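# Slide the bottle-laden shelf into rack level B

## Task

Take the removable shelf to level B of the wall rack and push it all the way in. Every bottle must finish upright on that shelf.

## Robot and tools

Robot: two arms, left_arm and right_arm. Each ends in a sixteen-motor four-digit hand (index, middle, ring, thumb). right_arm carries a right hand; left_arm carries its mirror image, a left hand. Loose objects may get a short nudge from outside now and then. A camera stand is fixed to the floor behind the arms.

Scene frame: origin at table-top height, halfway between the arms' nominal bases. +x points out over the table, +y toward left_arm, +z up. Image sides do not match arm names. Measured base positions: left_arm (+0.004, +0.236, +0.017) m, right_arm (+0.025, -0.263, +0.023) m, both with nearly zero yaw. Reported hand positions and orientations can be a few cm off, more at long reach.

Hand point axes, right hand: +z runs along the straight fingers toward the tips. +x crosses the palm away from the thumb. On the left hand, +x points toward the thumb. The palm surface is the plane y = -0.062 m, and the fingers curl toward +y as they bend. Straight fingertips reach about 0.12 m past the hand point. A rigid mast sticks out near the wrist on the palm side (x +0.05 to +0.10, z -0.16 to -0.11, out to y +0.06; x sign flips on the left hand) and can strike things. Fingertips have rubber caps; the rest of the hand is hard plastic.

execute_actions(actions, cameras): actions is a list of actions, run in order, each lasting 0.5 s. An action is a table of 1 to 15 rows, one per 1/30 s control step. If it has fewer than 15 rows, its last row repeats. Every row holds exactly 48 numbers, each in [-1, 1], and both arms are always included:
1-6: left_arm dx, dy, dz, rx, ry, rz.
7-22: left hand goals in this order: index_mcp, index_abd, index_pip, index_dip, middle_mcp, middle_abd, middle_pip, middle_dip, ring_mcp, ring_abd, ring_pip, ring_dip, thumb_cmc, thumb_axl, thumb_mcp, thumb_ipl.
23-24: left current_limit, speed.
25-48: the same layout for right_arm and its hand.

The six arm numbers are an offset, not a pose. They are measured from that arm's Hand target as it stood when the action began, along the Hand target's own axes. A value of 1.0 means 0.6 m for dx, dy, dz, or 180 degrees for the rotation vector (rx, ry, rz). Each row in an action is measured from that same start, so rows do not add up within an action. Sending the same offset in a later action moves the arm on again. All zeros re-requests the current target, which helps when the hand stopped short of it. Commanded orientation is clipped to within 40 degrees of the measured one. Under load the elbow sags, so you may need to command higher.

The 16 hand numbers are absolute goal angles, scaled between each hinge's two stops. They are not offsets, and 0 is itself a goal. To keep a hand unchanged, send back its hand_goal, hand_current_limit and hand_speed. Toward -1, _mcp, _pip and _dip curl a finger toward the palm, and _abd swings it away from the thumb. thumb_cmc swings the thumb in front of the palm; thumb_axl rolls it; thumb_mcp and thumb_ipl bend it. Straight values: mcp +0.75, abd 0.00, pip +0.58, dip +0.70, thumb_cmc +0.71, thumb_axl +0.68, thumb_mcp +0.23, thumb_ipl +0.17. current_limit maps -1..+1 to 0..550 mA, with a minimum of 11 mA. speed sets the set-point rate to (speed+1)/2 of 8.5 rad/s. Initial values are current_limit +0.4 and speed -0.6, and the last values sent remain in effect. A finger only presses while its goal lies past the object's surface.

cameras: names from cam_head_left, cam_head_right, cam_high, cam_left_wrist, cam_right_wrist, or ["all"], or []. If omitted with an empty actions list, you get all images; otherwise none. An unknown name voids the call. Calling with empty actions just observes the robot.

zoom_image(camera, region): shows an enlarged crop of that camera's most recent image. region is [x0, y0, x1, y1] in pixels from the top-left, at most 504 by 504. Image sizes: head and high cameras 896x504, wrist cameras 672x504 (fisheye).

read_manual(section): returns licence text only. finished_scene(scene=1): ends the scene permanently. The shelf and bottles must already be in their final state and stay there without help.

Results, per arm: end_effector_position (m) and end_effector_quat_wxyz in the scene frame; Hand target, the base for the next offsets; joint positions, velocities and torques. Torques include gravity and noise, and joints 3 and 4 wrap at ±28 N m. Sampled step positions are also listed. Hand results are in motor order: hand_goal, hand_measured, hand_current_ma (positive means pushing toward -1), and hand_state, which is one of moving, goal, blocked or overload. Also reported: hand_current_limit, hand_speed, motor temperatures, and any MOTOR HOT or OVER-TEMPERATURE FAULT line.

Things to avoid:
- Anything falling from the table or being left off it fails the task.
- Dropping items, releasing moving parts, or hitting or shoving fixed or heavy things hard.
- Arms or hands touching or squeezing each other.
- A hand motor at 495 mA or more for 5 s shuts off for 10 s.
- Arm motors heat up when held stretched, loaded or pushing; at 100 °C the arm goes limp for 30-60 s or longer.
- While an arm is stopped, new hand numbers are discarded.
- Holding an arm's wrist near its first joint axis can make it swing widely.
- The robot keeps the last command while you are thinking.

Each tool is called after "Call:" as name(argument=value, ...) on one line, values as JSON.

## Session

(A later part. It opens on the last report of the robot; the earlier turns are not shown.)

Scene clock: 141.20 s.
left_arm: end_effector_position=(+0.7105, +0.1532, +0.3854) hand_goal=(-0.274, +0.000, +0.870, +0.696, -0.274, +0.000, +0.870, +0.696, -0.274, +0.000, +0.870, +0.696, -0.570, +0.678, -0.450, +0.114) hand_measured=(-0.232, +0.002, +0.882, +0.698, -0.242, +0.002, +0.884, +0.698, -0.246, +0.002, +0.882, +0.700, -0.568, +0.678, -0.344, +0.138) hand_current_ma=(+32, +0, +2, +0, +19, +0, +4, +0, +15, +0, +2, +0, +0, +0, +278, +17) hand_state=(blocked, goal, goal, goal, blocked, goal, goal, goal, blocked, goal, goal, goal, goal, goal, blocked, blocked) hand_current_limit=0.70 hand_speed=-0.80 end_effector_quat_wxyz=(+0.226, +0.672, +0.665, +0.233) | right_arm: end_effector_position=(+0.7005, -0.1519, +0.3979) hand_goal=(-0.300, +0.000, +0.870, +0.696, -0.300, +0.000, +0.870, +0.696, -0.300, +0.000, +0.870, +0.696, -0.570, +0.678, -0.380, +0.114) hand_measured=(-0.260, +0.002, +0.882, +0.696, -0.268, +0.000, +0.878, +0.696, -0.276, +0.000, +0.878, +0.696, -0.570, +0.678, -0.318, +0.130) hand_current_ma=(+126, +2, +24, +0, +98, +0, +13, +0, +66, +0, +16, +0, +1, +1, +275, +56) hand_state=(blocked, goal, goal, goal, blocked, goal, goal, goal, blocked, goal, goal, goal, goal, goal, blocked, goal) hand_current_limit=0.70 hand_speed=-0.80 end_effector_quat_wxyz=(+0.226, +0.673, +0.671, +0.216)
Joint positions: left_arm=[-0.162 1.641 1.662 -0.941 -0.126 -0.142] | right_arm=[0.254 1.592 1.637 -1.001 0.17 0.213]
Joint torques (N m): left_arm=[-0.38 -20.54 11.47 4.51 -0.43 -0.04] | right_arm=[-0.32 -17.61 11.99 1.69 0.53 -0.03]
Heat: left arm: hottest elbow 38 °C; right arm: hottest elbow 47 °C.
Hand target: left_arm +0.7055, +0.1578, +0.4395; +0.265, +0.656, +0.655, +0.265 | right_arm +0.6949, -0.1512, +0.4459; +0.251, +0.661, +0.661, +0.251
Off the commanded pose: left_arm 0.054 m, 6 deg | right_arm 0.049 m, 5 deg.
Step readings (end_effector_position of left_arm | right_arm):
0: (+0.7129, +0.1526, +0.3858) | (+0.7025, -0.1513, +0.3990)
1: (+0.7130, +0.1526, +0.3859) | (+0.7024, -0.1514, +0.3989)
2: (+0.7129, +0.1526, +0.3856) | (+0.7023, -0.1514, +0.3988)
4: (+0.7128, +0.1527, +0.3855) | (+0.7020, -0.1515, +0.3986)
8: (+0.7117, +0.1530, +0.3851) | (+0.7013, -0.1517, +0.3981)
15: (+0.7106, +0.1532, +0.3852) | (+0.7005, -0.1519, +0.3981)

Call:
execute_actions(actions=[[[0,-0.0191,-0.0162,0,0,0,-0.275,0,0.869,0.696,-0.275,0,0.869,0.696,-0.275,0,0.869,0.696,-0.571,0.678,-0.45,0.114,0.7,-0.8,0,-0.0198,-0.0154,0,0,0,-0.30,0,0.869,0.696,-0.30,0,0.869,0.696,-0.30,0,0.869,0.696,-0.571,0.678,-0.38,0.114,0.7,-0.8]]], cameras=["all"])

Call:
zoom_image(camera="cam_high", region=[240, 90, 380, 430])

Call:
zoom_image(camera="cam_head_right", region=[380, 20, 560, 150])

Scene clock: 142.97 s.
left_arm: end_effector_position=(+0.6964, +0.1559, +0.3854) hand_goal=(-0.274, +0.000, +0.870, +0.696, -0.274, +0.000, +0.870, +0.696, -0.274, +0.000, +0.870, +0.696, -0.570, +0.678, -0.450, +0.114) hand_measured=(-0.228, +0.000, +0.882, +0.698, -0.240, +0.002, +0.886, +0.698, -0.244, +0.002, +0.884, +0.700, -0.570, +0.678, -0.346, +0.138) hand_current_ma=(+36, +0, +3, +0, +22, +0, +5, +0, +17, +0, +3, +0, +0, +0, +267, +17) hand_state=(blocked, goal, goal, goal, blocked, goal, goal, goal, blocked, goal, goal, goal, goal, goal, blocked, blocked) hand_current_limit=0.70 hand_speed=-0.80 end_effector_quat_wxyz=(+0.226, +0.673, +0.665, +0.234) | right_arm: end_effector_position=(+0.6862, -0.1506, +0.3979) hand_goal=(-0.300, +0.000, +0.870, +0.696, -0.300, +0.000, +0.870, +0.696, -0.300, +0.000, +0.870, +0.696, -0.570, +0.678, -0.380, +0.114) hand_measured=(-0.260, +0.002, +0.882, +0.696, -0.268, +0.000, +0.878, +0.696, -0.276, +0.000, +0.880, +0.698, -0.570, +0.678, -0.320, +0.132) hand_current_ma=(+126, +2, +24, +0, +98, +0, +14, +0, +68, +0, +20, +2, +0, +0, +272, +59) hand_state=(blocked, goal, goal, goal, blocked, goal, goal, goal, blocked, goal, goal, goal, goal, goal, blocked, goal) hand_current_limit=0.70 hand_speed=-0.80 end_effector_quat_wxyz=(+0.226, +0.670, +0.673, +0.217)
Joint positions: left_arm=[-0.162 1.601 1.613 -0.93 -0.126 -0.14] | right_arm=[0.262 1.554 1.591 -0.992 0.171 0.213]
Joint torques (N m): left_arm=[-0.79 -19.84 11.56 4.45 -0.54 -0.09] | right_arm=[-0.56 -17.38 11.92 1.5 0.66 0.06]
Heat: left arm: hottest elbow 38 °C; right arm: hottest elbow 47 °C.
Hand target: left_arm +0.6906, +0.1578, +0.4381; +0.265, +0.656, +0.655, +0.265 | right_arm +0.6798, -0.1511, +0.4451; +0.251, +0.661, +0.661, +0.251
Off the commanded pose: left_arm 0.054 m, 6 deg | right_arm 0.047 m, 5 deg.
Step readings (end_effector_position of left_arm | right_arm):
0: (+0.7105, +0.1532, +0.3854) | (+0.7005, -0.1519, +0.3980)
1: (+0.7105, +0.1532, +0.3850) | (+0.7004, -0.1519, +0.3978)
2: (+0.7100, +0.1533, +0.3849) | (+0.6998, -0.1519, +0.3977)
4: (+0.7069, +0.1539, +0.3843) | (+0.6971, -0.1521, +0.3970)
8: (+0.6989, +0.1554, +0.3855) | (+0.6887, -0.1508, +0.3982)
15: (+0.6964, +0.1559, +0.3854) | (+0.6862, -0.1506, +0.3979)
camera_calibration:
cam_left_wrist: T_world_to_cam=[[-0.537659, -0.734574, -0.413913, 0.618919], [-0.842736, 0.452583, 0.291486, 0.355356], [-0.0267886, 0.50554, -0.862387, 0.395636], [0, 0, 0, 1]] pos_world=[0.642838, 0.0938036, 0.493789]
cam_right_wrist: T_world_to_cam=[[0.52923, -0.764527, 0.367988, -0.586325], [-0.848411, -0.471353, 0.240884, 0.378745], [-0.0107096, -0.439688, -0.898087, 0.421938], [0, 0, 0, 1]] pos_world=[0.636151, -0.0842175, 0.503464]

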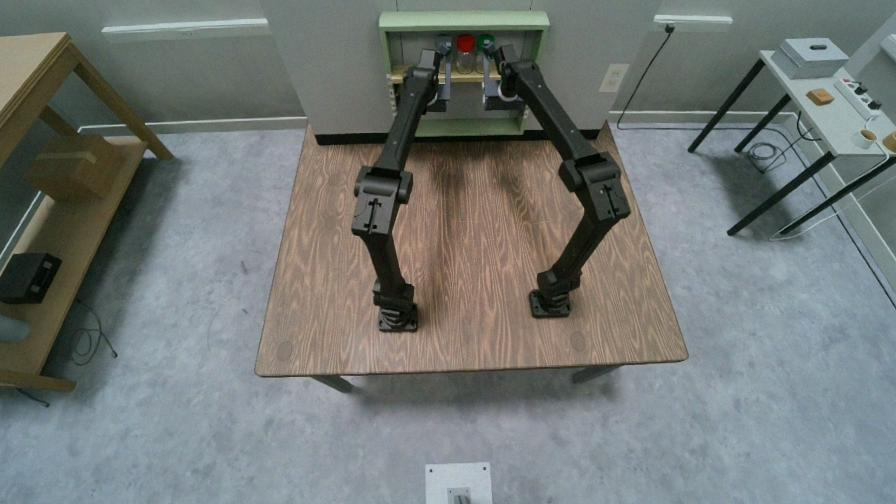

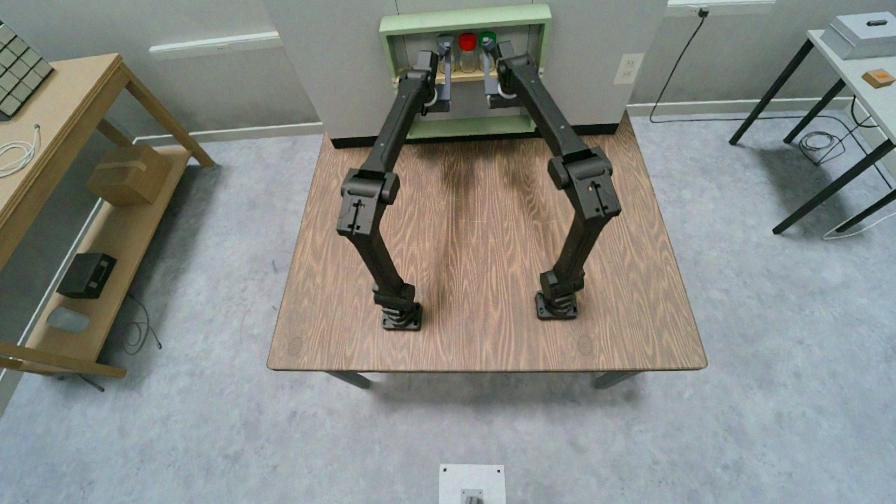

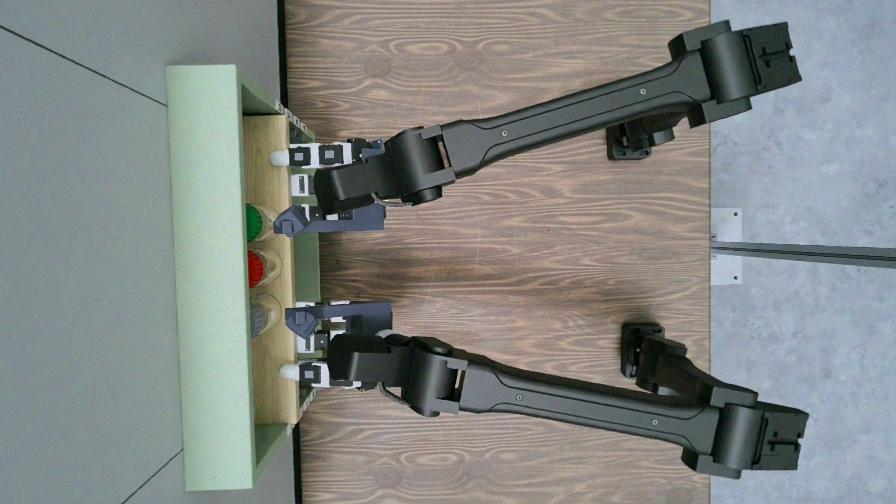

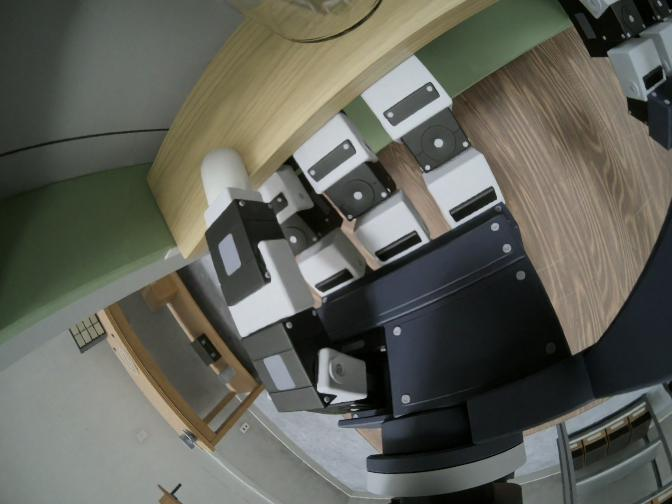

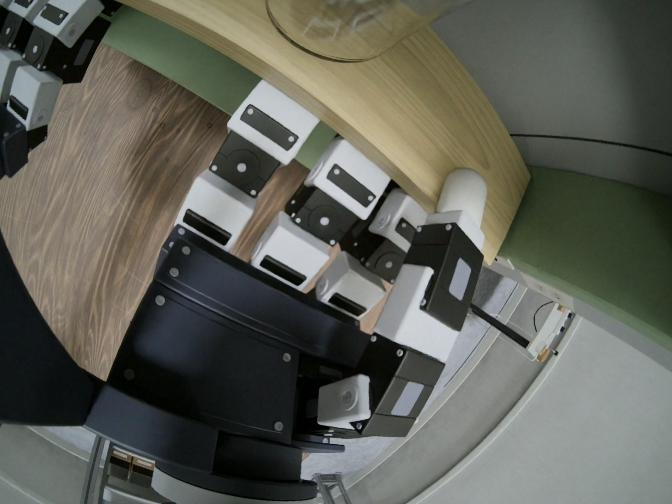

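Scaled by 1.482.

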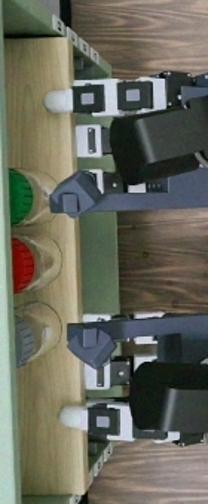

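Scaled by 2.800.

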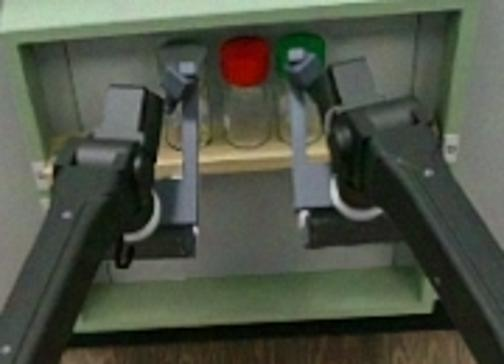

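Call:
execute_actions(actions=[[[0,-0.0191,-0.0162,0,0,0,-0.275,0,0.869,0.696,-0.275,0,0.869,0.696,-0.275,0,0.869,0.696,-0.571,0.678,-0.45,0.114,0.7,-0.8,0,-0.0198,-0.0154,0,0,0,-0.30,0,0.869,0.696,-0.30,0,0.869,0.696,-0.30,0,0.869,0.696,-0.571,0.678,-0.38,0.114,0.7,-0.8]],[[0,-0.0191,-0.0162,0,0,0,-0.275,0,0.869,0.696,-0.275,0,0.869,0.696,-0.275,0,0.869,0.696,-0.571,0.678,-0.45,0.114,0.7,-0.8,0,-0.0198,-0.0154,0,0,0,-0.30,0,0.869,0.696,-0.30,0,0.869,0.696,-0.30,0,0.869,0.696,-0.571,0.678,-0.38,0.114,0.7,-0.8]]], cameras=["cam_high","cam_head_left"])

Call:
zoom_image(camera="cam_high", region=[240, 90, 380, 430])

Call:
zoom_image(camera="cam_head_left", region=[370, 20, 560, 150])

Scene clock: 145.20 s.
left_arm: end_effector_position=(+0.6674, +0.1561, +0.3855) hand_goal=(-0.274, +0.000, +0.870, +0.696, -0.274, +0.000, +0.870, +0.696, -0.274, +0.000, +0.870, +0.696, -0.570, +0.678, -0.450, +0.114) hand_measured=(-0.226, +0.000, +0.884, +0.698, -0.238, +0.000, +0.888, +0.700, -0.242, +0.000, +0.884, +0.700, -0.572, +0.678, -0.348, +0.138) hand_current_ma=(+40, +0, +3, +0, +24, +0, +6, +0, +19, +0, +3, +0, +0, +0, +258, +17) hand_state=(blocked, goal, goal, goal, blocked, goal, goal, goal, blocked, goal, goal, goal, goal, goal, blocked, blocked) hand_current_limit=0.70 hand_speed=-0.80 end_effector_quat_wxyz=(+0.227, +0.675, +0.662, +0.235) | right_arm: end_effector_position=(+0.6560, -0.1503, +0.3973) hand_goal=(-0.300, +0.000, +0.870, +0.696, -0.300, +0.000, +0.870, +0.696, -0.300, +0.000, +0.870, +0.696, -0.570, +0.678, -0.380, +0.114) hand_measured=(-0.258, +0.002, +0.882, +0.696, -0.268, +0.000, +0.880, +0.696, -0.276, +0.000, +0.880, +0.698, -0.570, +0.678, -0.320, +0.132) hand_current_ma=(+138, +1, +27, +0, +98, +0, +19, +0, +65, +0, +19, +3, +0, +0, +264, +59) hand_state=(blocked, goal, goal, goal, blocked, goal, goal, goal, blocked, goal, goal, goal, goal, goal, blocked, goal) hand_current_limit=0.70 hand_speed=-0.80 end_effector_quat_wxyz=(+0.228, +0.667, +0.676, +0.216)
Joint positions: left_arm=[-0.171 1.524 1.521 -0.913 -0.131 -0.14] | right_arm=[0.278 1.477 1.502 -0.981 0.182 0.217]
Joint torques (N m): left_arm=[-1.08 -18.67 11.62 4.25 -0.7 -0.19] | right_arm=[-0.38 -15.85 12.16 1.48 0.7 0.14]
Heat: left arm: hottest elbow 38 °C; right arm: hottest elbow 47 °C.
Hand target: left_arm +0.6606, +0.1578, +0.4363; +0.265, +0.656, +0.655, +0.265 | right_arm +0.6498, -0.1511, +0.4432; +0.251, +0.661, +0.661, +0.251
Off the commanded pose: left_arm 0.051 m, 6 deg | right_arm 0.046 m, 5 deg.
Step readings (end_effector_position of left_arm | right_arm):
0: (+0.6964, +0.1559, +0.3854) | (+0.6862, -0.1506, +0.3979)
1: (+0.6962, +0.1559, +0.3854) | (+0.6860, -0.1504, +0.3975)
2: (+0.6958, +0.1560, +0.3851) | (+0.6854, -0.1504, +0.3974)
4: (+0.6928, +0.1563, +0.3846) | (+0.6822, -0.1505, +0.3968)
8: (+0.6847, +0.1563, +0.3859) | (+0.6737, -0.1503, +0.3978)
15: (+0.6821, +0.1563, +0.3856) | (+0.6712, -0.1504, +0.3975)
16: (+0.6819, +0.1564, +0.3854) | (+0.6710, -0.1502, +0.3973)
17: (+0.6814, +0.1563, +0.3853) | (+0.6704, -0.1503, +0.3970)
19: (+0.6783, +0.1564, +0.3849) | (+0.6671, -0.1503, +0.3963)
23: (+0.6699, +0.1562, +0.3858) | (+0.6585, -0.1502, +0.3974)
30: (+0.6674, +0.1560, +0.3855) | (+0.6560, -0.1502, +0.3972)
Images, in order (width x height): cam_head_left 896x504, cam_high 896x504.

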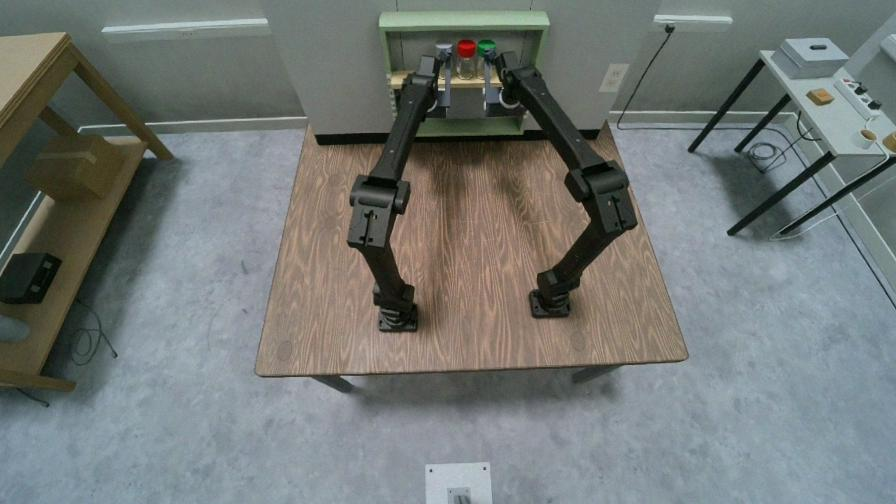

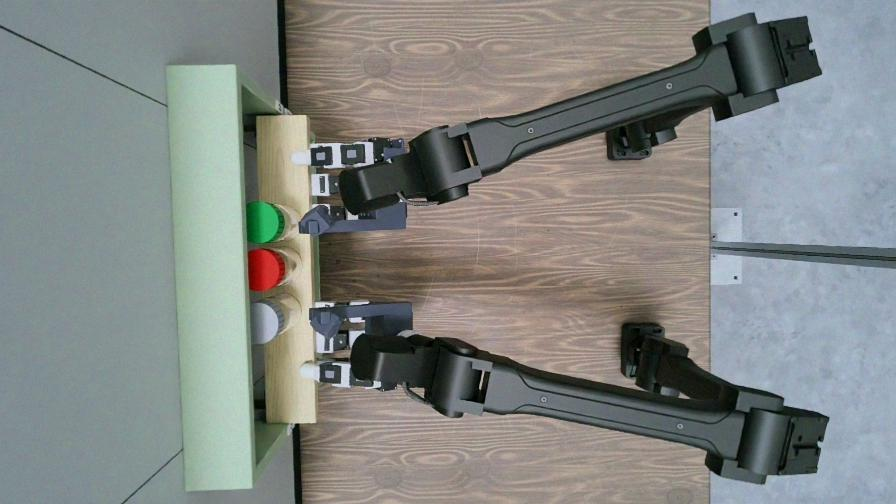

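Scaled by 1.482.

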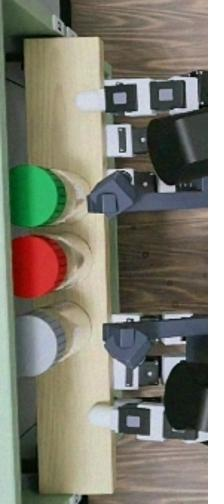

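Scaled by 2.653.

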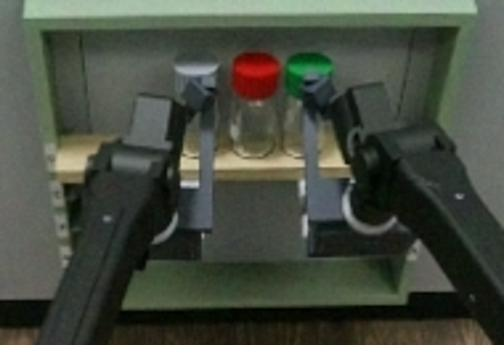

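Call:
execute_actions(actions=[[[0,-0.0191,-0.0162,0,0,0,-0.275,0,0.869,0.696,-0.275,0,0.869,0.696,-0.275,0,0.869,0.696,-0.571,0.678,-0.45,0.114,0.7,-0.8,0,-0.0198,-0.0154,0,0,0,-0.30,0,0.869,0.696,-0.30,0,0.869,0.696,-0.30,0,0.869,0.696,-0.571,0.678,-0.38,0.114,0.7,-0.8]],[[0,-0.0191,-0.0162,0,0,0,-0.275,0,0.869,0.696,-0.275,0,0.869,0.696,-0.275,0,0.869,0.696,-0.571,0.678,-0.45,0.114,0.7,-0.8,0,-0.0198,-0.0154,0,0,0,-0.30,0,0.869,0.696,-0.30,0,0.869,0.696,-0.30,0,0.869,0.696,-0.571,0.678,-0.38,0.114,0.7,-0.8]]], cameras=["cam_high","cam_head_left"])

Call:
zoom_image(camera="cam_high", region=[240, 90, 380, 430])

Scene clock: 147.53 s.
left_arm: end_effector_position=(+0.6355, +0.1559, +0.3775) hand_goal=(-0.274, +0.000, +0.870, +0.696, -0.274, +0.000, +0.870, +0.696, -0.274, +0.000, +0.870, +0.696, -0.570, +0.678, -0.450, +0.114) hand_measured=(-0.216, -0.002, +0.894, +0.698, -0.228, -0.002, +0.894, +0.702, -0.234, -0.002, +0.888, +0.704, -0.572, +0.678, -0.356, +0.138) hand_current_ma=(+58, +0, +10, +0, +37, +0, +10, +1, +28, +0, +5, +1, +0, +0, +226, +17) hand_state=(blocked, goal, blocked, goal, blocked, goal, blocked, goal, blocked, goal, goal, goal, goal, goal, blocked, blocked) hand_current_limit=0.70 hand_speed=-0.80 end_effector_quat_wxyz=(+0.221, +0.679, +0.660, +0.233) | right_arm: end_effector_position=(+0.6243, -0.1502, +0.3887) hand_goal=(-0.300, +0.000, +0.870, +0.696, -0.300, +0.000, +0.870, +0.696, -0.300, +0.000, +0.870, +0.696, -0.570, +0.678, -0.380, +0.114) hand_measured=(-0.250, +0.002, +0.886, +0.696, -0.262, +0.000, +0.888, +0.700, -0.270, +0.000, +0.884, +0.700, -0.570, +0.678, -0.326, +0.132) hand_current_ma=(+165, +1, +39, +0, +118, +0, +43, +5, +87, +0, +32, +7, +0, +0, +236, +59) hand_state=(blocked, goal, goal, goal, blocked, goal, goal, goal, blocked, goal, goal, goal, goal, goal, blocked, goal) hand_current_limit=0.70 hand_speed=-0.80 end_effector_quat_wxyz=(+0.225, +0.667, +0.679, +0.210)
Joint positions: left_arm=[-0.184 1.447 1.422 -0.904 -0.139 -0.142] | right_arm=[0.298 1.403 1.409 -0.978 0.193 0.231]
Joint torques (N m): left_arm=[-1.03 -17.55 12.75 4.12 -0.73 -0.27] | right_arm=[-0.09 -14.97 13.12 1.42 0.79 0.15]
Heat: left arm: hottest elbow 38 °C; right arm: hottest elbow 46 °C.
Hand target: left_arm +0.6305, +0.1579, +0.4344; +0.265, +0.656, +0.655, +0.265 | right_arm +0.6198, -0.1512, +0.4412; +0.251, +0.661, +0.661, +0.251
Off the commanded pose: left_arm 0.057 m, 7 deg | right_arm 0.053 m, 6 deg.
Step readings (end_effector_position of left_arm | right_arm):
0: (+0.6674, +0.1561, +0.3855) | (+0.6560, -0.1503, +0.3973)
1: (+0.6672, +0.1561, +0.3853) | (+0.6559, -0.1503, +0.3968)
2: (+0.6667, +0.1563, +0.3853) | (+0.6552, -0.1502, +0.3965)
4: (+0.6634, +0.1561, +0.3847) | (+0.6518, -0.1501, +0.3960)
8: (+0.6549, +0.1561, +0.3857) | (+0.6432, -0.1503, +0.3970)
15: (+0.6524, +0.1560, +0.3855) | (+0.6407, -0.1502, +0.3967)
16: (+0.6523, +0.1560, +0.3853) | (+0.6406, -0.1503, +0.3965)
17: (+0.6517, +0.1560, +0.3851) | (+0.6399, -0.1502, +0.3962)
19: (+0.6484, +0.1560, +0.3849) | (+0.6366, -0.1502, +0.3957)
23: (+0.6398, +0.1560, +0.3855) | (+0.6279, -0.1501, +0.3964)
30: (+0.6359, +0.1560, +0.3789) | (+0.6246, -0.1500, +0.3900)
Images, in order (width x height): cam_head_left 896x504, cam_high 896x504.

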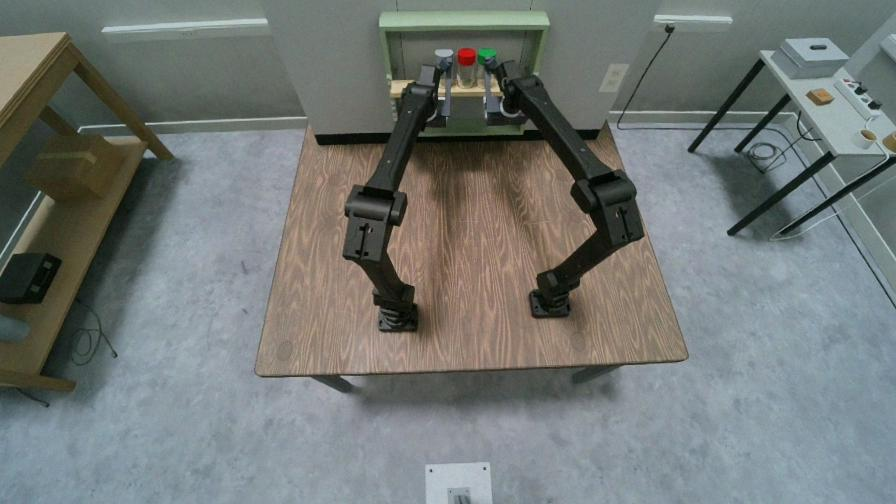

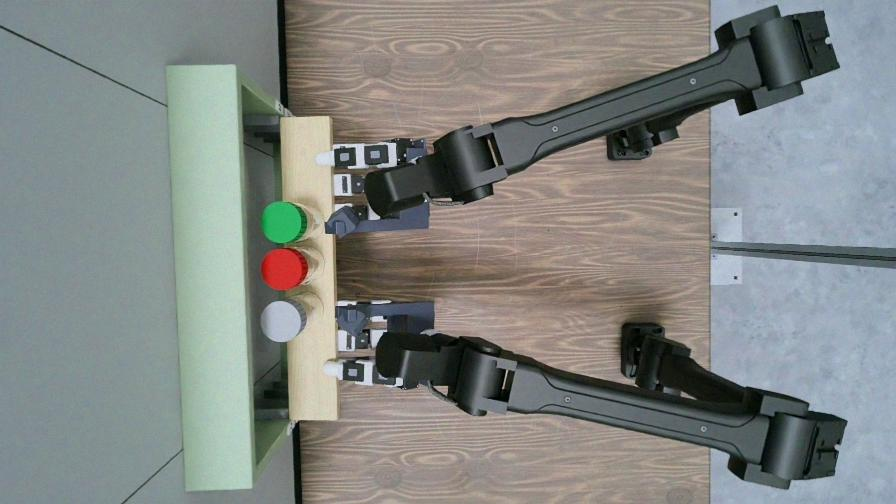

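Scaled by 1.482.

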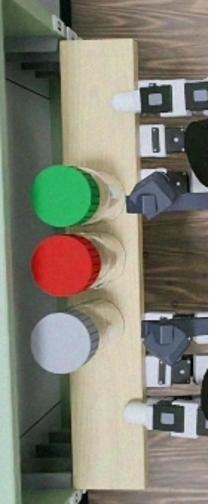

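Call:
execute_actions(actions=[[[0,-0.0165,-0.0135,-0.006,0,0,-0.31,0,0.845,0.696,-0.31,0,0.845,0.696,-0.31,0,0.845,0.696,-0.571,0.678,-0.45,0.114,0.7,-0.8,0,-0.0165,-0.0135,-0.006,0,0,-0.33,0,0.845,0.696,-0.33,0,0.845,0.696,-0.33,0,0.845,0.696,-0.571,0.678,-0.39,0.114,0.7,-0.8]],[[0,-0.0165,-0.0135,-0.006,0,0,-0.31,0,0.845,0.696,-0.31,0,0.845,0.696,-0.31,0,0.845,0.696,-0.571,0.678,-0.45,0.114,0.7,-0.8,0,-0.0165,-0.0135,-0.006,0,0,-0.33,0,0.845,0.696,-0.33,0,0.845,0.696,-0.33,0,0.845,0.696,-0.571,0.678,-0.39,0.114,0.7,-0.8]]], cameras=["all"])

Call:
zoom_image(camera="cam_head_left", region=[370, 20, 560, 150])

Call:
zoom_image(camera="cam_head_right", region=[370, 20, 560, 150])

Scene clock: 150.27 s.
left_arm: end_effector_position=(+0.6061, +0.1579, +0.3701) hand_goal=(-0.310, +0.000, +0.846, +0.696, -0.310, +0.000, +0.846, +0.696, -0.310, +0.000, +0.846, +0.696, -0.570, +0.678, -0.450, +0.114) hand_measured=(-0.216, -0.002, +0.894, +0.698, -0.228, -0.002, +0.892, +0.702, -0.236, -0.002, +0.882, +0.704, -0.570, +0.678, -0.356, +0.138) hand_current_ma=(+150, +0, +36, +0, +114, +0, +34, +1, +94, +0, +21, +1, +0, +0, +226, +17) hand_state=(blocked, goal, blocked, goal, blocked, goal, blocked, goal, blocked, goal, blocked, goal, goal, goal, blocked, blocked) hand_current_limit=0.70 hand_speed=-0.80 end_effector_quat_wxyz=(+0.223, +0.676, +0.661, +0.238) | right_arm: end_effector_position=(+0.5965, -0.1477, +0.3822) hand_goal=(-0.330, +0.000, +0.846, +0.696, -0.330, +0.000, +0.846, +0.696, -0.330, +0.000, +0.846, +0.696, -0.570, +0.678, -0.390, +0.114) hand_measured=(-0.250, +0.000, +0.886, +0.700, -0.262, -0.002, +0.886, +0.702, -0.270, +0.000, +0.880, +0.702, -0.570, +0.678, -0.326, +0.132) hand_current_ma=(+298, +0, +115, +5, +244, -1, +117, +11, +207, -1, +96, +12, +0, +0, +285, +62) hand_state=(blocked, goal, blocked, goal, blocked, goal, blocked, goal, blocked, goal, blocked, goal, goal, goal, blocked, goal) hand_current_limit=0.70 hand_speed=-0.80 end_effector_quat_wxyz=(+0.232, +0.661, +0.681, +0.214)
Joint positions: left_arm=[-0.197 1.37 1.319 -0.87 -0.153 -0.156] | right_arm=[0.323 1.33 1.313 -0.944 0.213 0.238]
Joint torques (N m): left_arm=[-1.08 -16.44 12.56 5.34 -0.82 -0.17] | right_arm=[0.15 -14.62 13.14 2.1 0.94 0.18]
Heat: left arm: hottest elbow 38 °C; right arm: hottest elbow 46 °C.
Hand target: left_arm +0.6050, +0.1579, +0.4323; +0.277, +0.651, +0.650, +0.277 | right_arm +0.5942, -0.1509, +0.4399; +0.263, +0.656, +0.656, +0.264
Off the commanded pose: left_arm 0.062 m, 8 deg | right_arm 0.058 m, 7 deg.
Step readings (end_effector_position of left_arm | right_arm):
0: (+0.6355, +0.1559, +0.3775) | (+0.6243, -0.1502, +0.3887)
1: (+0.6354, +0.1559, +0.3773) | (+0.6242, -0.1500, +0.3885)
2: (+0.6350, +0.1561, +0.3765) | (+0.6236, -0.1503, +0.3875)
4: (+0.6315, +0.1561, +0.3733) | (+0.6207, -0.1499, +0.3855)
8: (+0.6229, +0.1573, +0.3653) | (+0.6125, -0.1483, +0.3778)
15: (+0.6198, +0.1581, +0.3646) | (+0.6102, -0.1477, +0.3770)
16: (+0.6195, +0.1582, +0.3650) | (+0.6099, -0.1476, +0.3773)
17: (+0.6191, +0.1580, +0.3658) | (+0.6094, -0.1476, +0.3782)
19: (+0.6162, +0.1579, +0.3662) | (+0.6067, -0.1478, +0.3785)
23: (+0.6082, +0.1578, +0.3660) | (+0.5985, -0.1477, +0.3786)
30: (+0.6060, +0.1579, +0.3700) | (+0.5964, -0.1477, +0.3821)
camera_calibration:
cam_left_wrist: T_world_to_cam=[[-0.54177, -0.72606, -0.423464, 0.570221], [-0.84024, 0.454667, 0.295423, 0.27949], [-0.0219599, 0.515862, -0.85639, 0.372253], [0, 0, 0, 1]] pos_world=[0.551942, 0.094909, 0.477694]
cam_right_wrist: T_world_to_cam=[[0.540687, -0.747989, 0.384929, -0.541751], [-0.841224, -0.481265, 0.246428, 0.299928], [0.000927804, -0.457052, -0.88944, 0.39524], [0, 0, 0, 1]] pos_world=[0.544858, -0.0802337, 0.486167]

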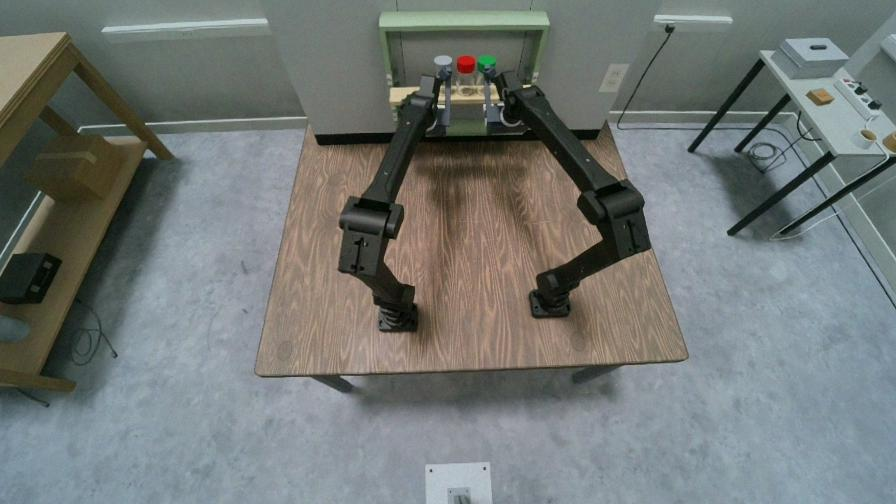

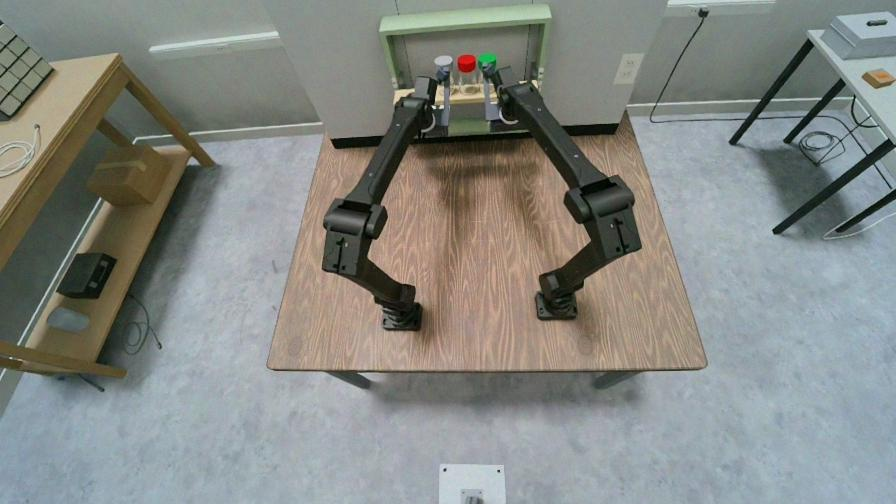

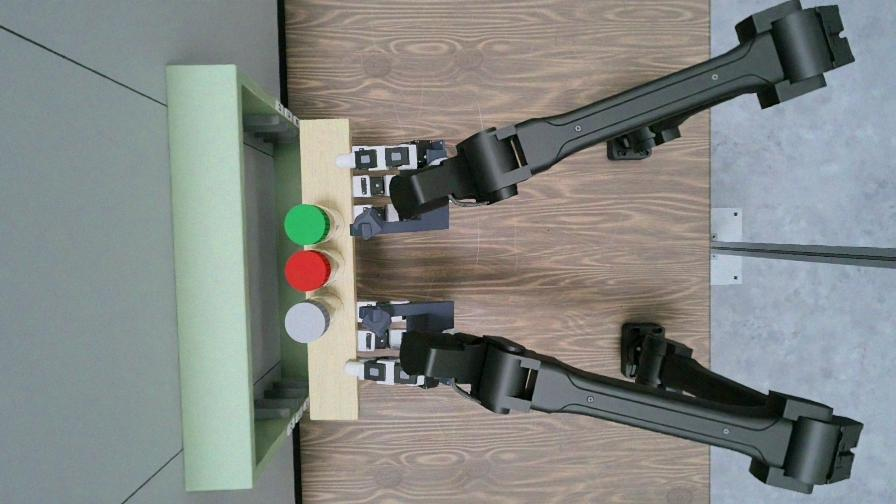

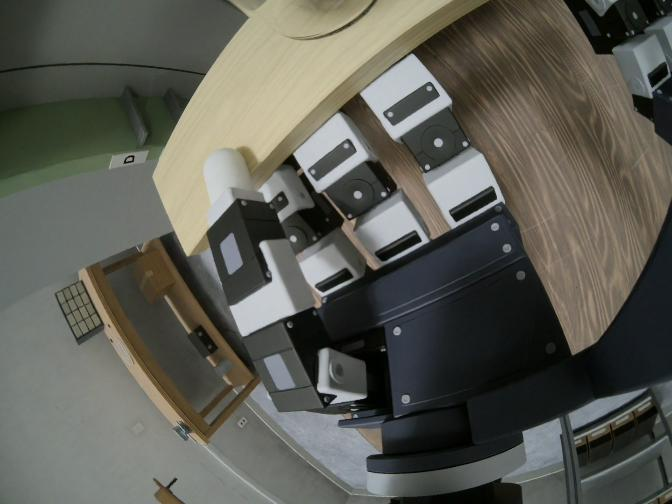

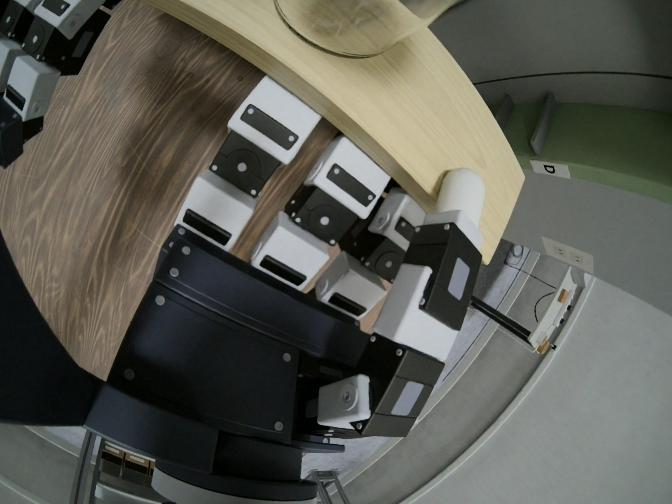

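Scaled by 2.653.

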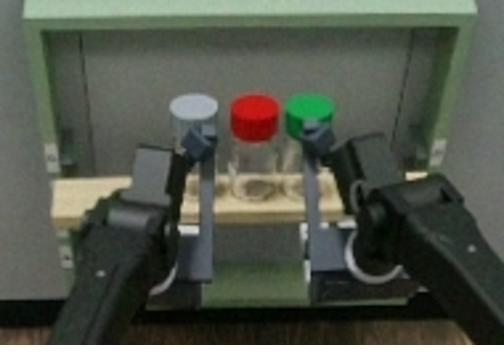

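Scaled by 2.653.

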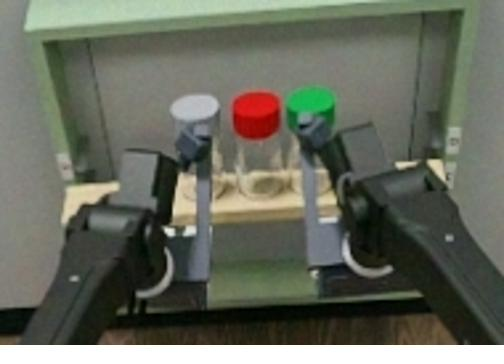

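Call:
execute_actions(actions=[[[0,-0.0144,0.0139,0,0,0,-0.31,0,0.845,0.696,-0.31,0,0.845,0.696,-0.31,0,0.845,0.696,-0.571,0.678,-0.45,0.114,0.7,-0.8,0,-0.0138,0.0145,0,0,0,-0.33,0,0.845,0.696,-0.33,0,0.845,0.696,-0.33,0,0.845,0.696,-0.571,0.678,-0.39,0.114,0.7,-0.8]],[[0,-0.0144,0.0139,0,0,0,-0.31,0,0.845,0.696,-0.31,0,0.845,0.696,-0.31,0,0.845,0.696,-0.571,0.678,-0.45,0.114,0.7,-0.8,0,-0.0138,0.0145,0,0,0,-0.33,0,0.845,0.696,-0.33,0,0.845,0.696,-0.33,0,0.845,0.696,-0.571,0.678,-0.39,0.114,0.7,-0.8]]])

Scene clock: 152.67 s.
left_arm: end_effector_position=(+0.6031, +0.1575, +0.3462) hand_goal=(-0.310, +0.000, +0.846, +0.696, -0.310, +0.000, +0.846, +0.696, -0.310, +0.000, +0.846, +0.696, -0.570, +0.678, -0.450, +0.114) hand_measured=(-0.216, -0.002, +0.894, +0.698, -0.228, -0.002, +0.892, +0.702, -0.236, -0.002, +0.882, +0.704, -0.570, +0.678, -0.356, +0.138) hand_current_ma=(+150, +0, +36, +0, +114, +0, +34, +1, +94, +0, +21, +1, +0, +0, +226, +17) hand_state=(blocked, goal, blocked, goal, blocked, goal, blocked, goal, blocked, goal, blocked, goal, goal, goal, blocked, blocked) hand_current_limit=0.70 hand_speed=-0.80 end_effector_quat_wxyz=(+0.223, +0.677, +0.660, +0.238) | right_arm: end_effector_position=(+0.5941, -0.1477, +0.3584) hand_goal=(-0.330, +0.000, +0.846, +0.696, -0.330, +0.000, +0.846, +0.696, -0.330, +0.000, +0.846, +0.696, -0.570, +0.678, -0.390, +0.114) hand_measured=(-0.250, -0.002, +0.886, +0.700, -0.262, -0.002, +0.886, +0.702, -0.270, +0.000, +0.880, +0.702, -0.570, +0.678, -0.326, +0.132) hand_current_ma=(+298, -1, +115, +6, +244, -2, +117, +11, +207, -1, +96, +13, +0, +0, +285, +62) hand_state=(blocked, goal, blocked, goal, blocked, goal, blocked, goal, blocked, goal, blocked, goal, goal, goal, blocked, goal) hand_current_limit=0.70 hand_speed=-0.80 end_effector_quat_wxyz=(+0.232, +0.661, +0.681, +0.213)
Joint positions: left_arm=[-0.2 1.368 1.254 -0.809 -0.155 -0.156] | right_arm=[0.325 1.327 1.247 -0.881 0.215 0.238]
Joint torques (N m): left_arm=[-0.91 -16.38 12.67 5.37 -0.77 -0.18] | right_arm=[-0.56 -14.74 12.96 2.09 0.88 0.17]
Heat: left arm: hottest elbow 37 °C; right arm: hottest elbow 46 °C.
Hand target: left_arm +0.6052, +0.1580, +0.4081; +0.277, +0.651, +0.650, +0.277 | right_arm +0.5943, -0.1512, +0.4159; +0.263, +0.656, +0.656, +0.264
Off the commanded pose: left_arm 0.062 m, 8 deg | right_arm 0.058 m, 7 deg.
Step readings (end_effector_position of left_arm | right_arm):
0: (+0.6061, +0.1579, +0.3701) | (+0.5965, -0.1477, +0.3822)
1: (+0.6061, +0.1579, +0.3699) | (+0.5965, -0.1477, +0.3820)
2: (+0.6062, +0.1579, +0.3694) | (+0.5967, -0.1477, +0.3816)
4: (+0.6062, +0.1579, +0.3678) | (+0.5967, -0.1477, +0.3802)
8: (+0.6050, +0.1577, +0.3609) | (+0.5958, -0.1478, +0.3734)
15: (+0.6040, +0.1578, +0.3564) | (+0.5948, -0.1477, +0.3688)
16: (+0.6042, +0.1577, +0.3566) | (+0.5950, -0.1476, +0.3690)
17: (+0.6044, +0.1577, +0.3569) | (+0.5951, -0.1476, +0.3689)
19: (+0.6049, +0.1578, +0.3559) | (+0.5956, -0.1476, +0.3681)
23: (+0.6039, +0.1578, +0.3499) | (+0.5948, -0.1477, +0.3624)
30: (+0.6028, +0.1575, +0.3457) | (+0.5938, -0.1479, +0.3579)

Call:
execute_actions(actions=[[[0,-0.0144,0.0139,0,0,0,-0.31,0,0.845,0.696,-0.31,0,0.845,0.696,-0.31,0,0.845,0.696,-0.571,0.678,-0.45,0.114,0.7,-0.8,0,-0.0138,0.0145,0,0,0,-0.33,0,0.845,0.696,-0.33,0,0.845,0.696,-0.33,0,0.845,0.696,-0.571,0.678,-0.39,0.114,0.7,-0.8]],[[0,-0.0144,0.0139,0,0,0,-0.31,0,0.845,0.696,-0.31,0,0.845,0.696,-0.31,0,0.845,0.696,-0.571,0.678,-0.45,0.114,0.7,-0.8,0,-0.0138,0.0145,0,0,0,-0.33,0,0.845,0.696,-0.33,0,0.845,0.696,-0.33,0,0.845,0.696,-0.571,0.678,-0.39,0.114,0.7,-0.8]],[[0,-0.0144,0.0139,0,0,0,-0.31,0,0.845,0.696,-0.31,0,0.845,0.696,-0.31,0,0.845,0.696,-0.571,0.678,-0.45,0.114,0.7,-0.8,0,-0.0138,0.0145,0,0,0,-0.33,0,0.845,0.696,-0.33,0,0.845,0.696,-0.33,0,0.845,0.696,-0.571,0.678,-0.39,0.114,0.7,-0.8]],[[0,-0.0144,0.0139,0,0,0,-0.31,0,0.845,0.696,-0.31,0,0.845,0.696,-0.31,0,0.845,0.696,-0.571,0.678,-0.45,0.114,0.7,-0.8,0,-0.0138,0.0145,0,0,0,-0.33,0,0.845,0.696,-0.33,0,0.845,0.696,-0.33,0,0.845,0.696,-0.571,0.678,-0.39,0.114,0.7,-0.8]]], cameras=["all"])

Call:
zoom_image(camera="cam_head_left", region=[370, 20, 560, 150])

Call:
zoom_image(camera="cam_left_wrist", region=[100, 0, 300, 200])

Call:
zoom_image(camera="cam_right_wrist", region=[400, 0, 600, 200])

Scene clock: 159.80 s.
left_arm: end_effector_position=(+0.5974, +0.1574, +0.3064) hand_goal=(-0.310, +0.000, +0.846, +0.696, -0.310, +0.000, +0.846, +0.696, -0.310, +0.000, +0.846, +0.696, -0.570, +0.678, -0.450, +0.114) hand_measured=(-0.216, -0.002, +0.894, +0.698, -0.228, -0.004, +0.892, +0.702, -0.236, -0.002, +0.882, +0.706, -0.572, +0.676, -0.356, +0.138) hand_current_ma=(+150, +0, +36, +0, +114, +0, +34, +1, +94, +0, +21, +2, +0, +0, +226, +17) hand_state=(blocked, goal, blocked, goal, blocked, goal, blocked, goal, blocked, goal, blocked, goal, goal, goal, blocked, blocked) hand_current_limit=0.70 hand_speed=-0.80 end_effector_quat_wxyz=(+0.228, +0.675, +0.659, +0.241) | right_arm: end_effector_position=(+0.5894, -0.1472, +0.3174) hand_goal=(-0.330, +0.000, +0.846, +0.696, -0.330, +0.000, +0.846, +0.696, -0.330, +0.000, +0.846, +0.696, -0.570, +0.678, -0.390, +0.114) hand_measured=(-0.250, -0.004, +0.886, +0.700, -0.262, -0.004, +0.886, +0.702, -0.270, -0.002, +0.880, +0.702, -0.572, +0.676, -0.326, +0.132) hand_current_ma=(+298, -5, +115, +6, +244, -6, +117, +12, +207, -3, +96, +13, -2, -2, +285, +62) hand_state=(blocked, goal, blocked, goal, blocked, goal, blocked, goal, blocked, goal, blocked, goal, goal, goal, blocked, goal) hand_current_limit=0.70 hand_speed=-0.80 end_effector_quat_wxyz=(+0.235, +0.659, +0.680, +0.219)
Joint positions: left_arm=[-0.202 1.368 1.141 -0.683 -0.156 -0.156] | right_arm=[0.329 1.326 1.132 -0.754 0.216 0.238]
Joint torques (N m): left_arm=[-0.79 -15.09 12.49 5.46 -0.73 -0.18] | right_arm=[-0.44 -13.22 12.75 2.07 0.86 0.16]
Heat: left arm: hottest elbow 37 °C; right arm: hottest elbow 46 °C.
Hand target: left_arm +0.6053, +0.1581, +0.3603; +0.277, +0.651, +0.650, +0.277 | right_arm +0.5945, -0.1508, +0.3678; +0.263, +0.656, +0.656, +0.264
Off the commanded pose: left_arm 0.054 m, 8 deg | right_arm 0.051 m, 7 deg.
Step readings (end_effector_position of left_arm | right_arm):
0: (+0.6031, +0.1575, +0.3462) | (+0.5941, -0.1477, +0.3584)
1: (+0.6031, +0.1575, +0.3460) | (+0.5941, -0.1477, +0.3584)
2: (+0.6033, +0.1574, +0.3458) | (+0.5942, -0.1477, +0.3578)
4: (+0.6036, +0.1574, +0.3446) | (+0.5946, -0.1476, +0.3565)
8: (+0.6025, +0.1577, +0.3387) | (+0.5937, -0.1477, +0.3506)
15: (+0.6015, +0.1574, +0.3351) | (+0.5928, -0.1476, +0.3470)
16: (+0.6017, +0.1574, +0.3353) | (+0.5929, -0.1475, +0.3472)
17: (+0.6020, +0.1573, +0.3353) | (+0.5932, -0.1474, +0.3469)
19: (+0.6024, +0.1573, +0.3342) | (+0.5935, -0.1474, +0.3460)
23: (+0.6012, +0.1576, +0.3284) | (+0.5926, -0.1477, +0.3402)
30: (+0.6001, +0.1574, +0.3246) | (+0.5916, -0.1476, +0.3365)
31: (+0.6003, +0.1573, +0.3249) | (+0.5918, -0.1475, +0.3368)
32: (+0.6005, +0.1573, +0.3248) | (+0.5920, -0.1474, +0.3365)
34: (+0.6010, +0.1572, +0.3240) | (+0.5925, -0.1473, +0.3355)
38: (+0.5997, +0.1575, +0.3185) | (+0.5914, -0.1474, +0.3300)
45: (+0.5986, +0.1576, +0.3149) | (+0.5904, -0.1475, +0.3264)
46: (+0.5988, +0.1575, +0.3152) | (+0.5906, -0.1475, +0.3266)
47: (+0.5990, +0.1575, +0.3151) | (+0.5908, -0.1474, +0.3264)
49: (+0.5995, +0.1573, +0.3145) | (+0.5913, -0.1472, +0.3257)
53: (+0.5981, +0.1575, +0.3091) | (+0.5901, -0.1474, +0.3201)
60: (+0.5971, +0.1575, +0.3059) | (+0.5891, -0.1473, +0.3170)
camera_calibration:
cam_left_wrist: T_world_to_cam=[[-0.538909, -0.724798, -0.429238, 0.538022], [-0.842304, 0.457565, 0.284884, 0.295341], [-0.0100793, 0.515075, -0.857086, 0.311042], [0, 0, 0, 1]] pos_world=[0.541847, 0.0946095, 0.413391]
cam_right_wrist: T_world_to_cam=[[0.538898, -0.74671, 0.389889, -0.512924], [-0.842261, -0.485122, 0.23506, 0.31388], [0.0136223, -0.455062, -0.890356, 0.330959], [0, 0, 0, 1]] pos_world=[0.536274, -0.0801285, 0.420874]

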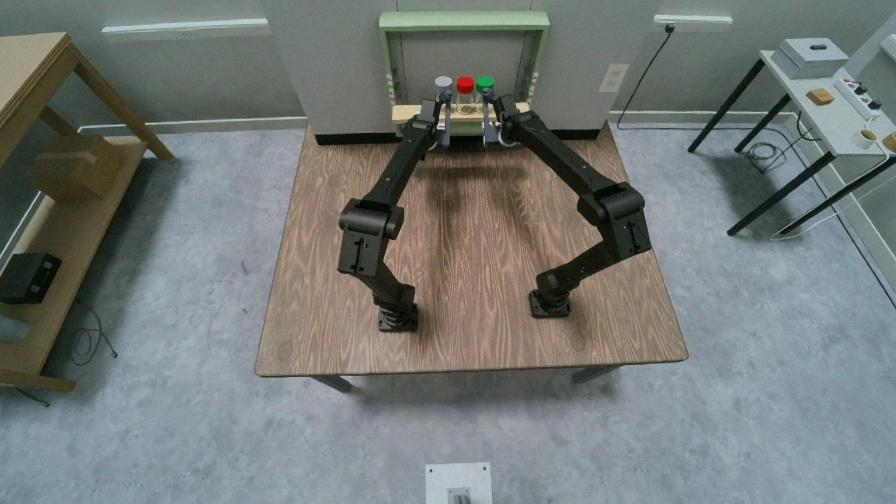

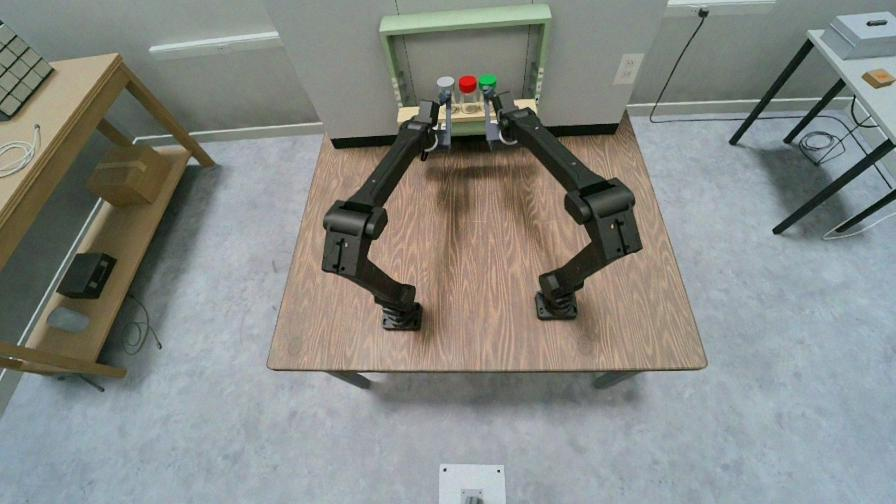

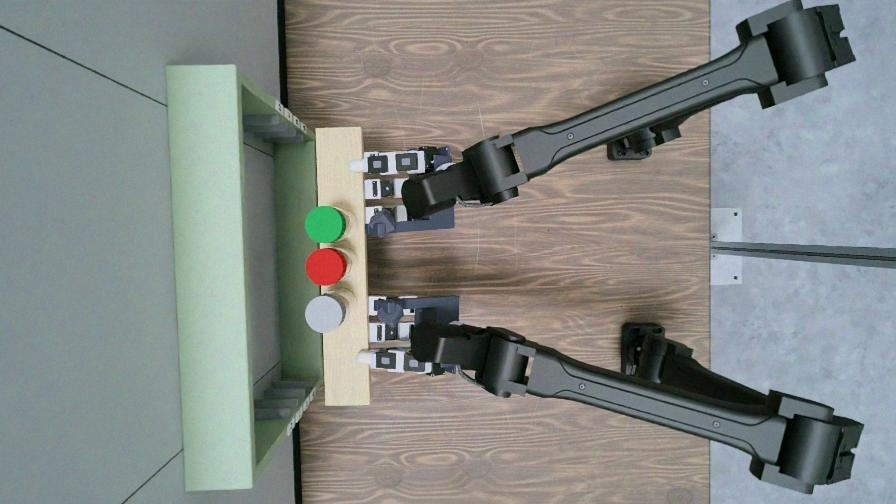

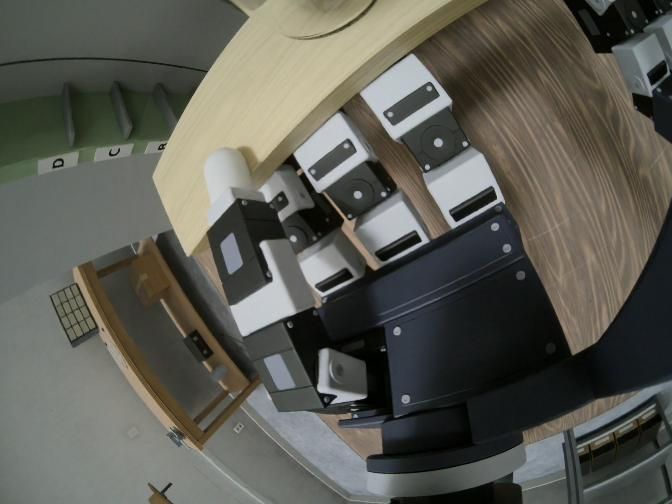

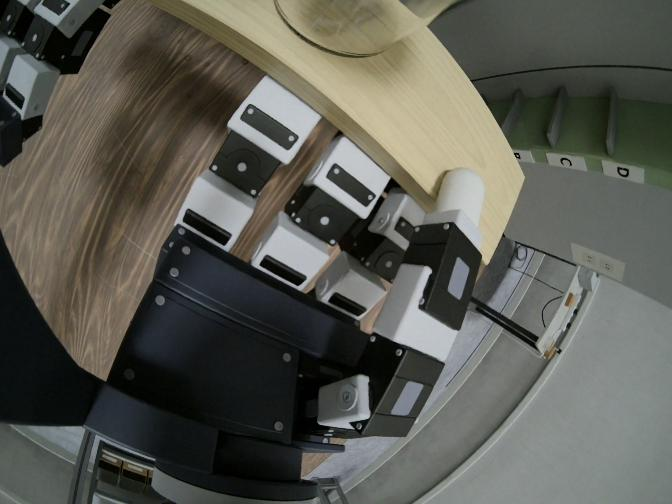

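Scaled by 2.653.

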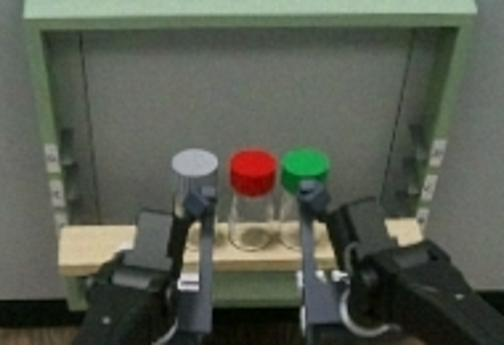

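Scaled by 2.520 from the camera's 672x504 image, which has a finer 960x720 frame.

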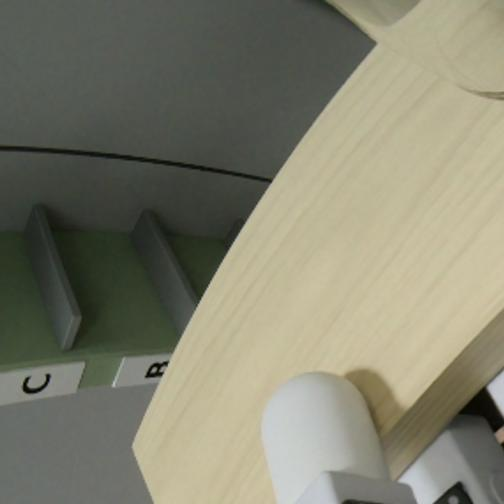

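Scaled by 2.520 from the camera's 672x504 image, which has a finer 960x720 frame.

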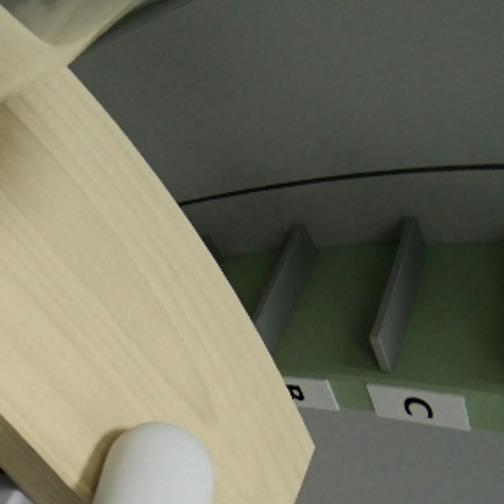

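Call:
zoom_image(camera="cam_high", region=[240, 90, 380, 230])

Call:
zoom_image(camera="cam_high", region=[240, 310, 380, 450])

Scaled by 3.600.

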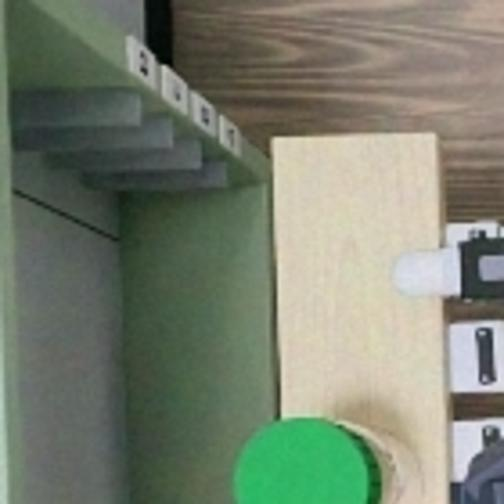

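Scaled by 3.600.

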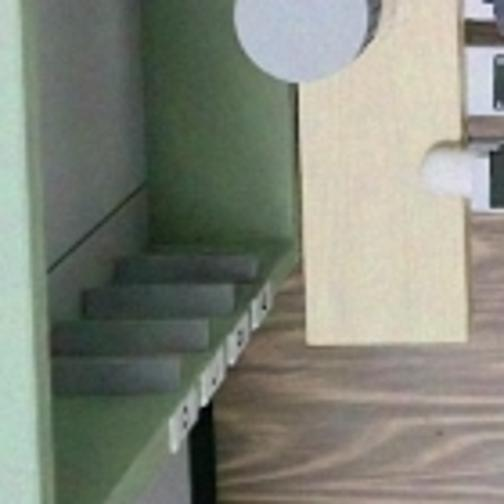

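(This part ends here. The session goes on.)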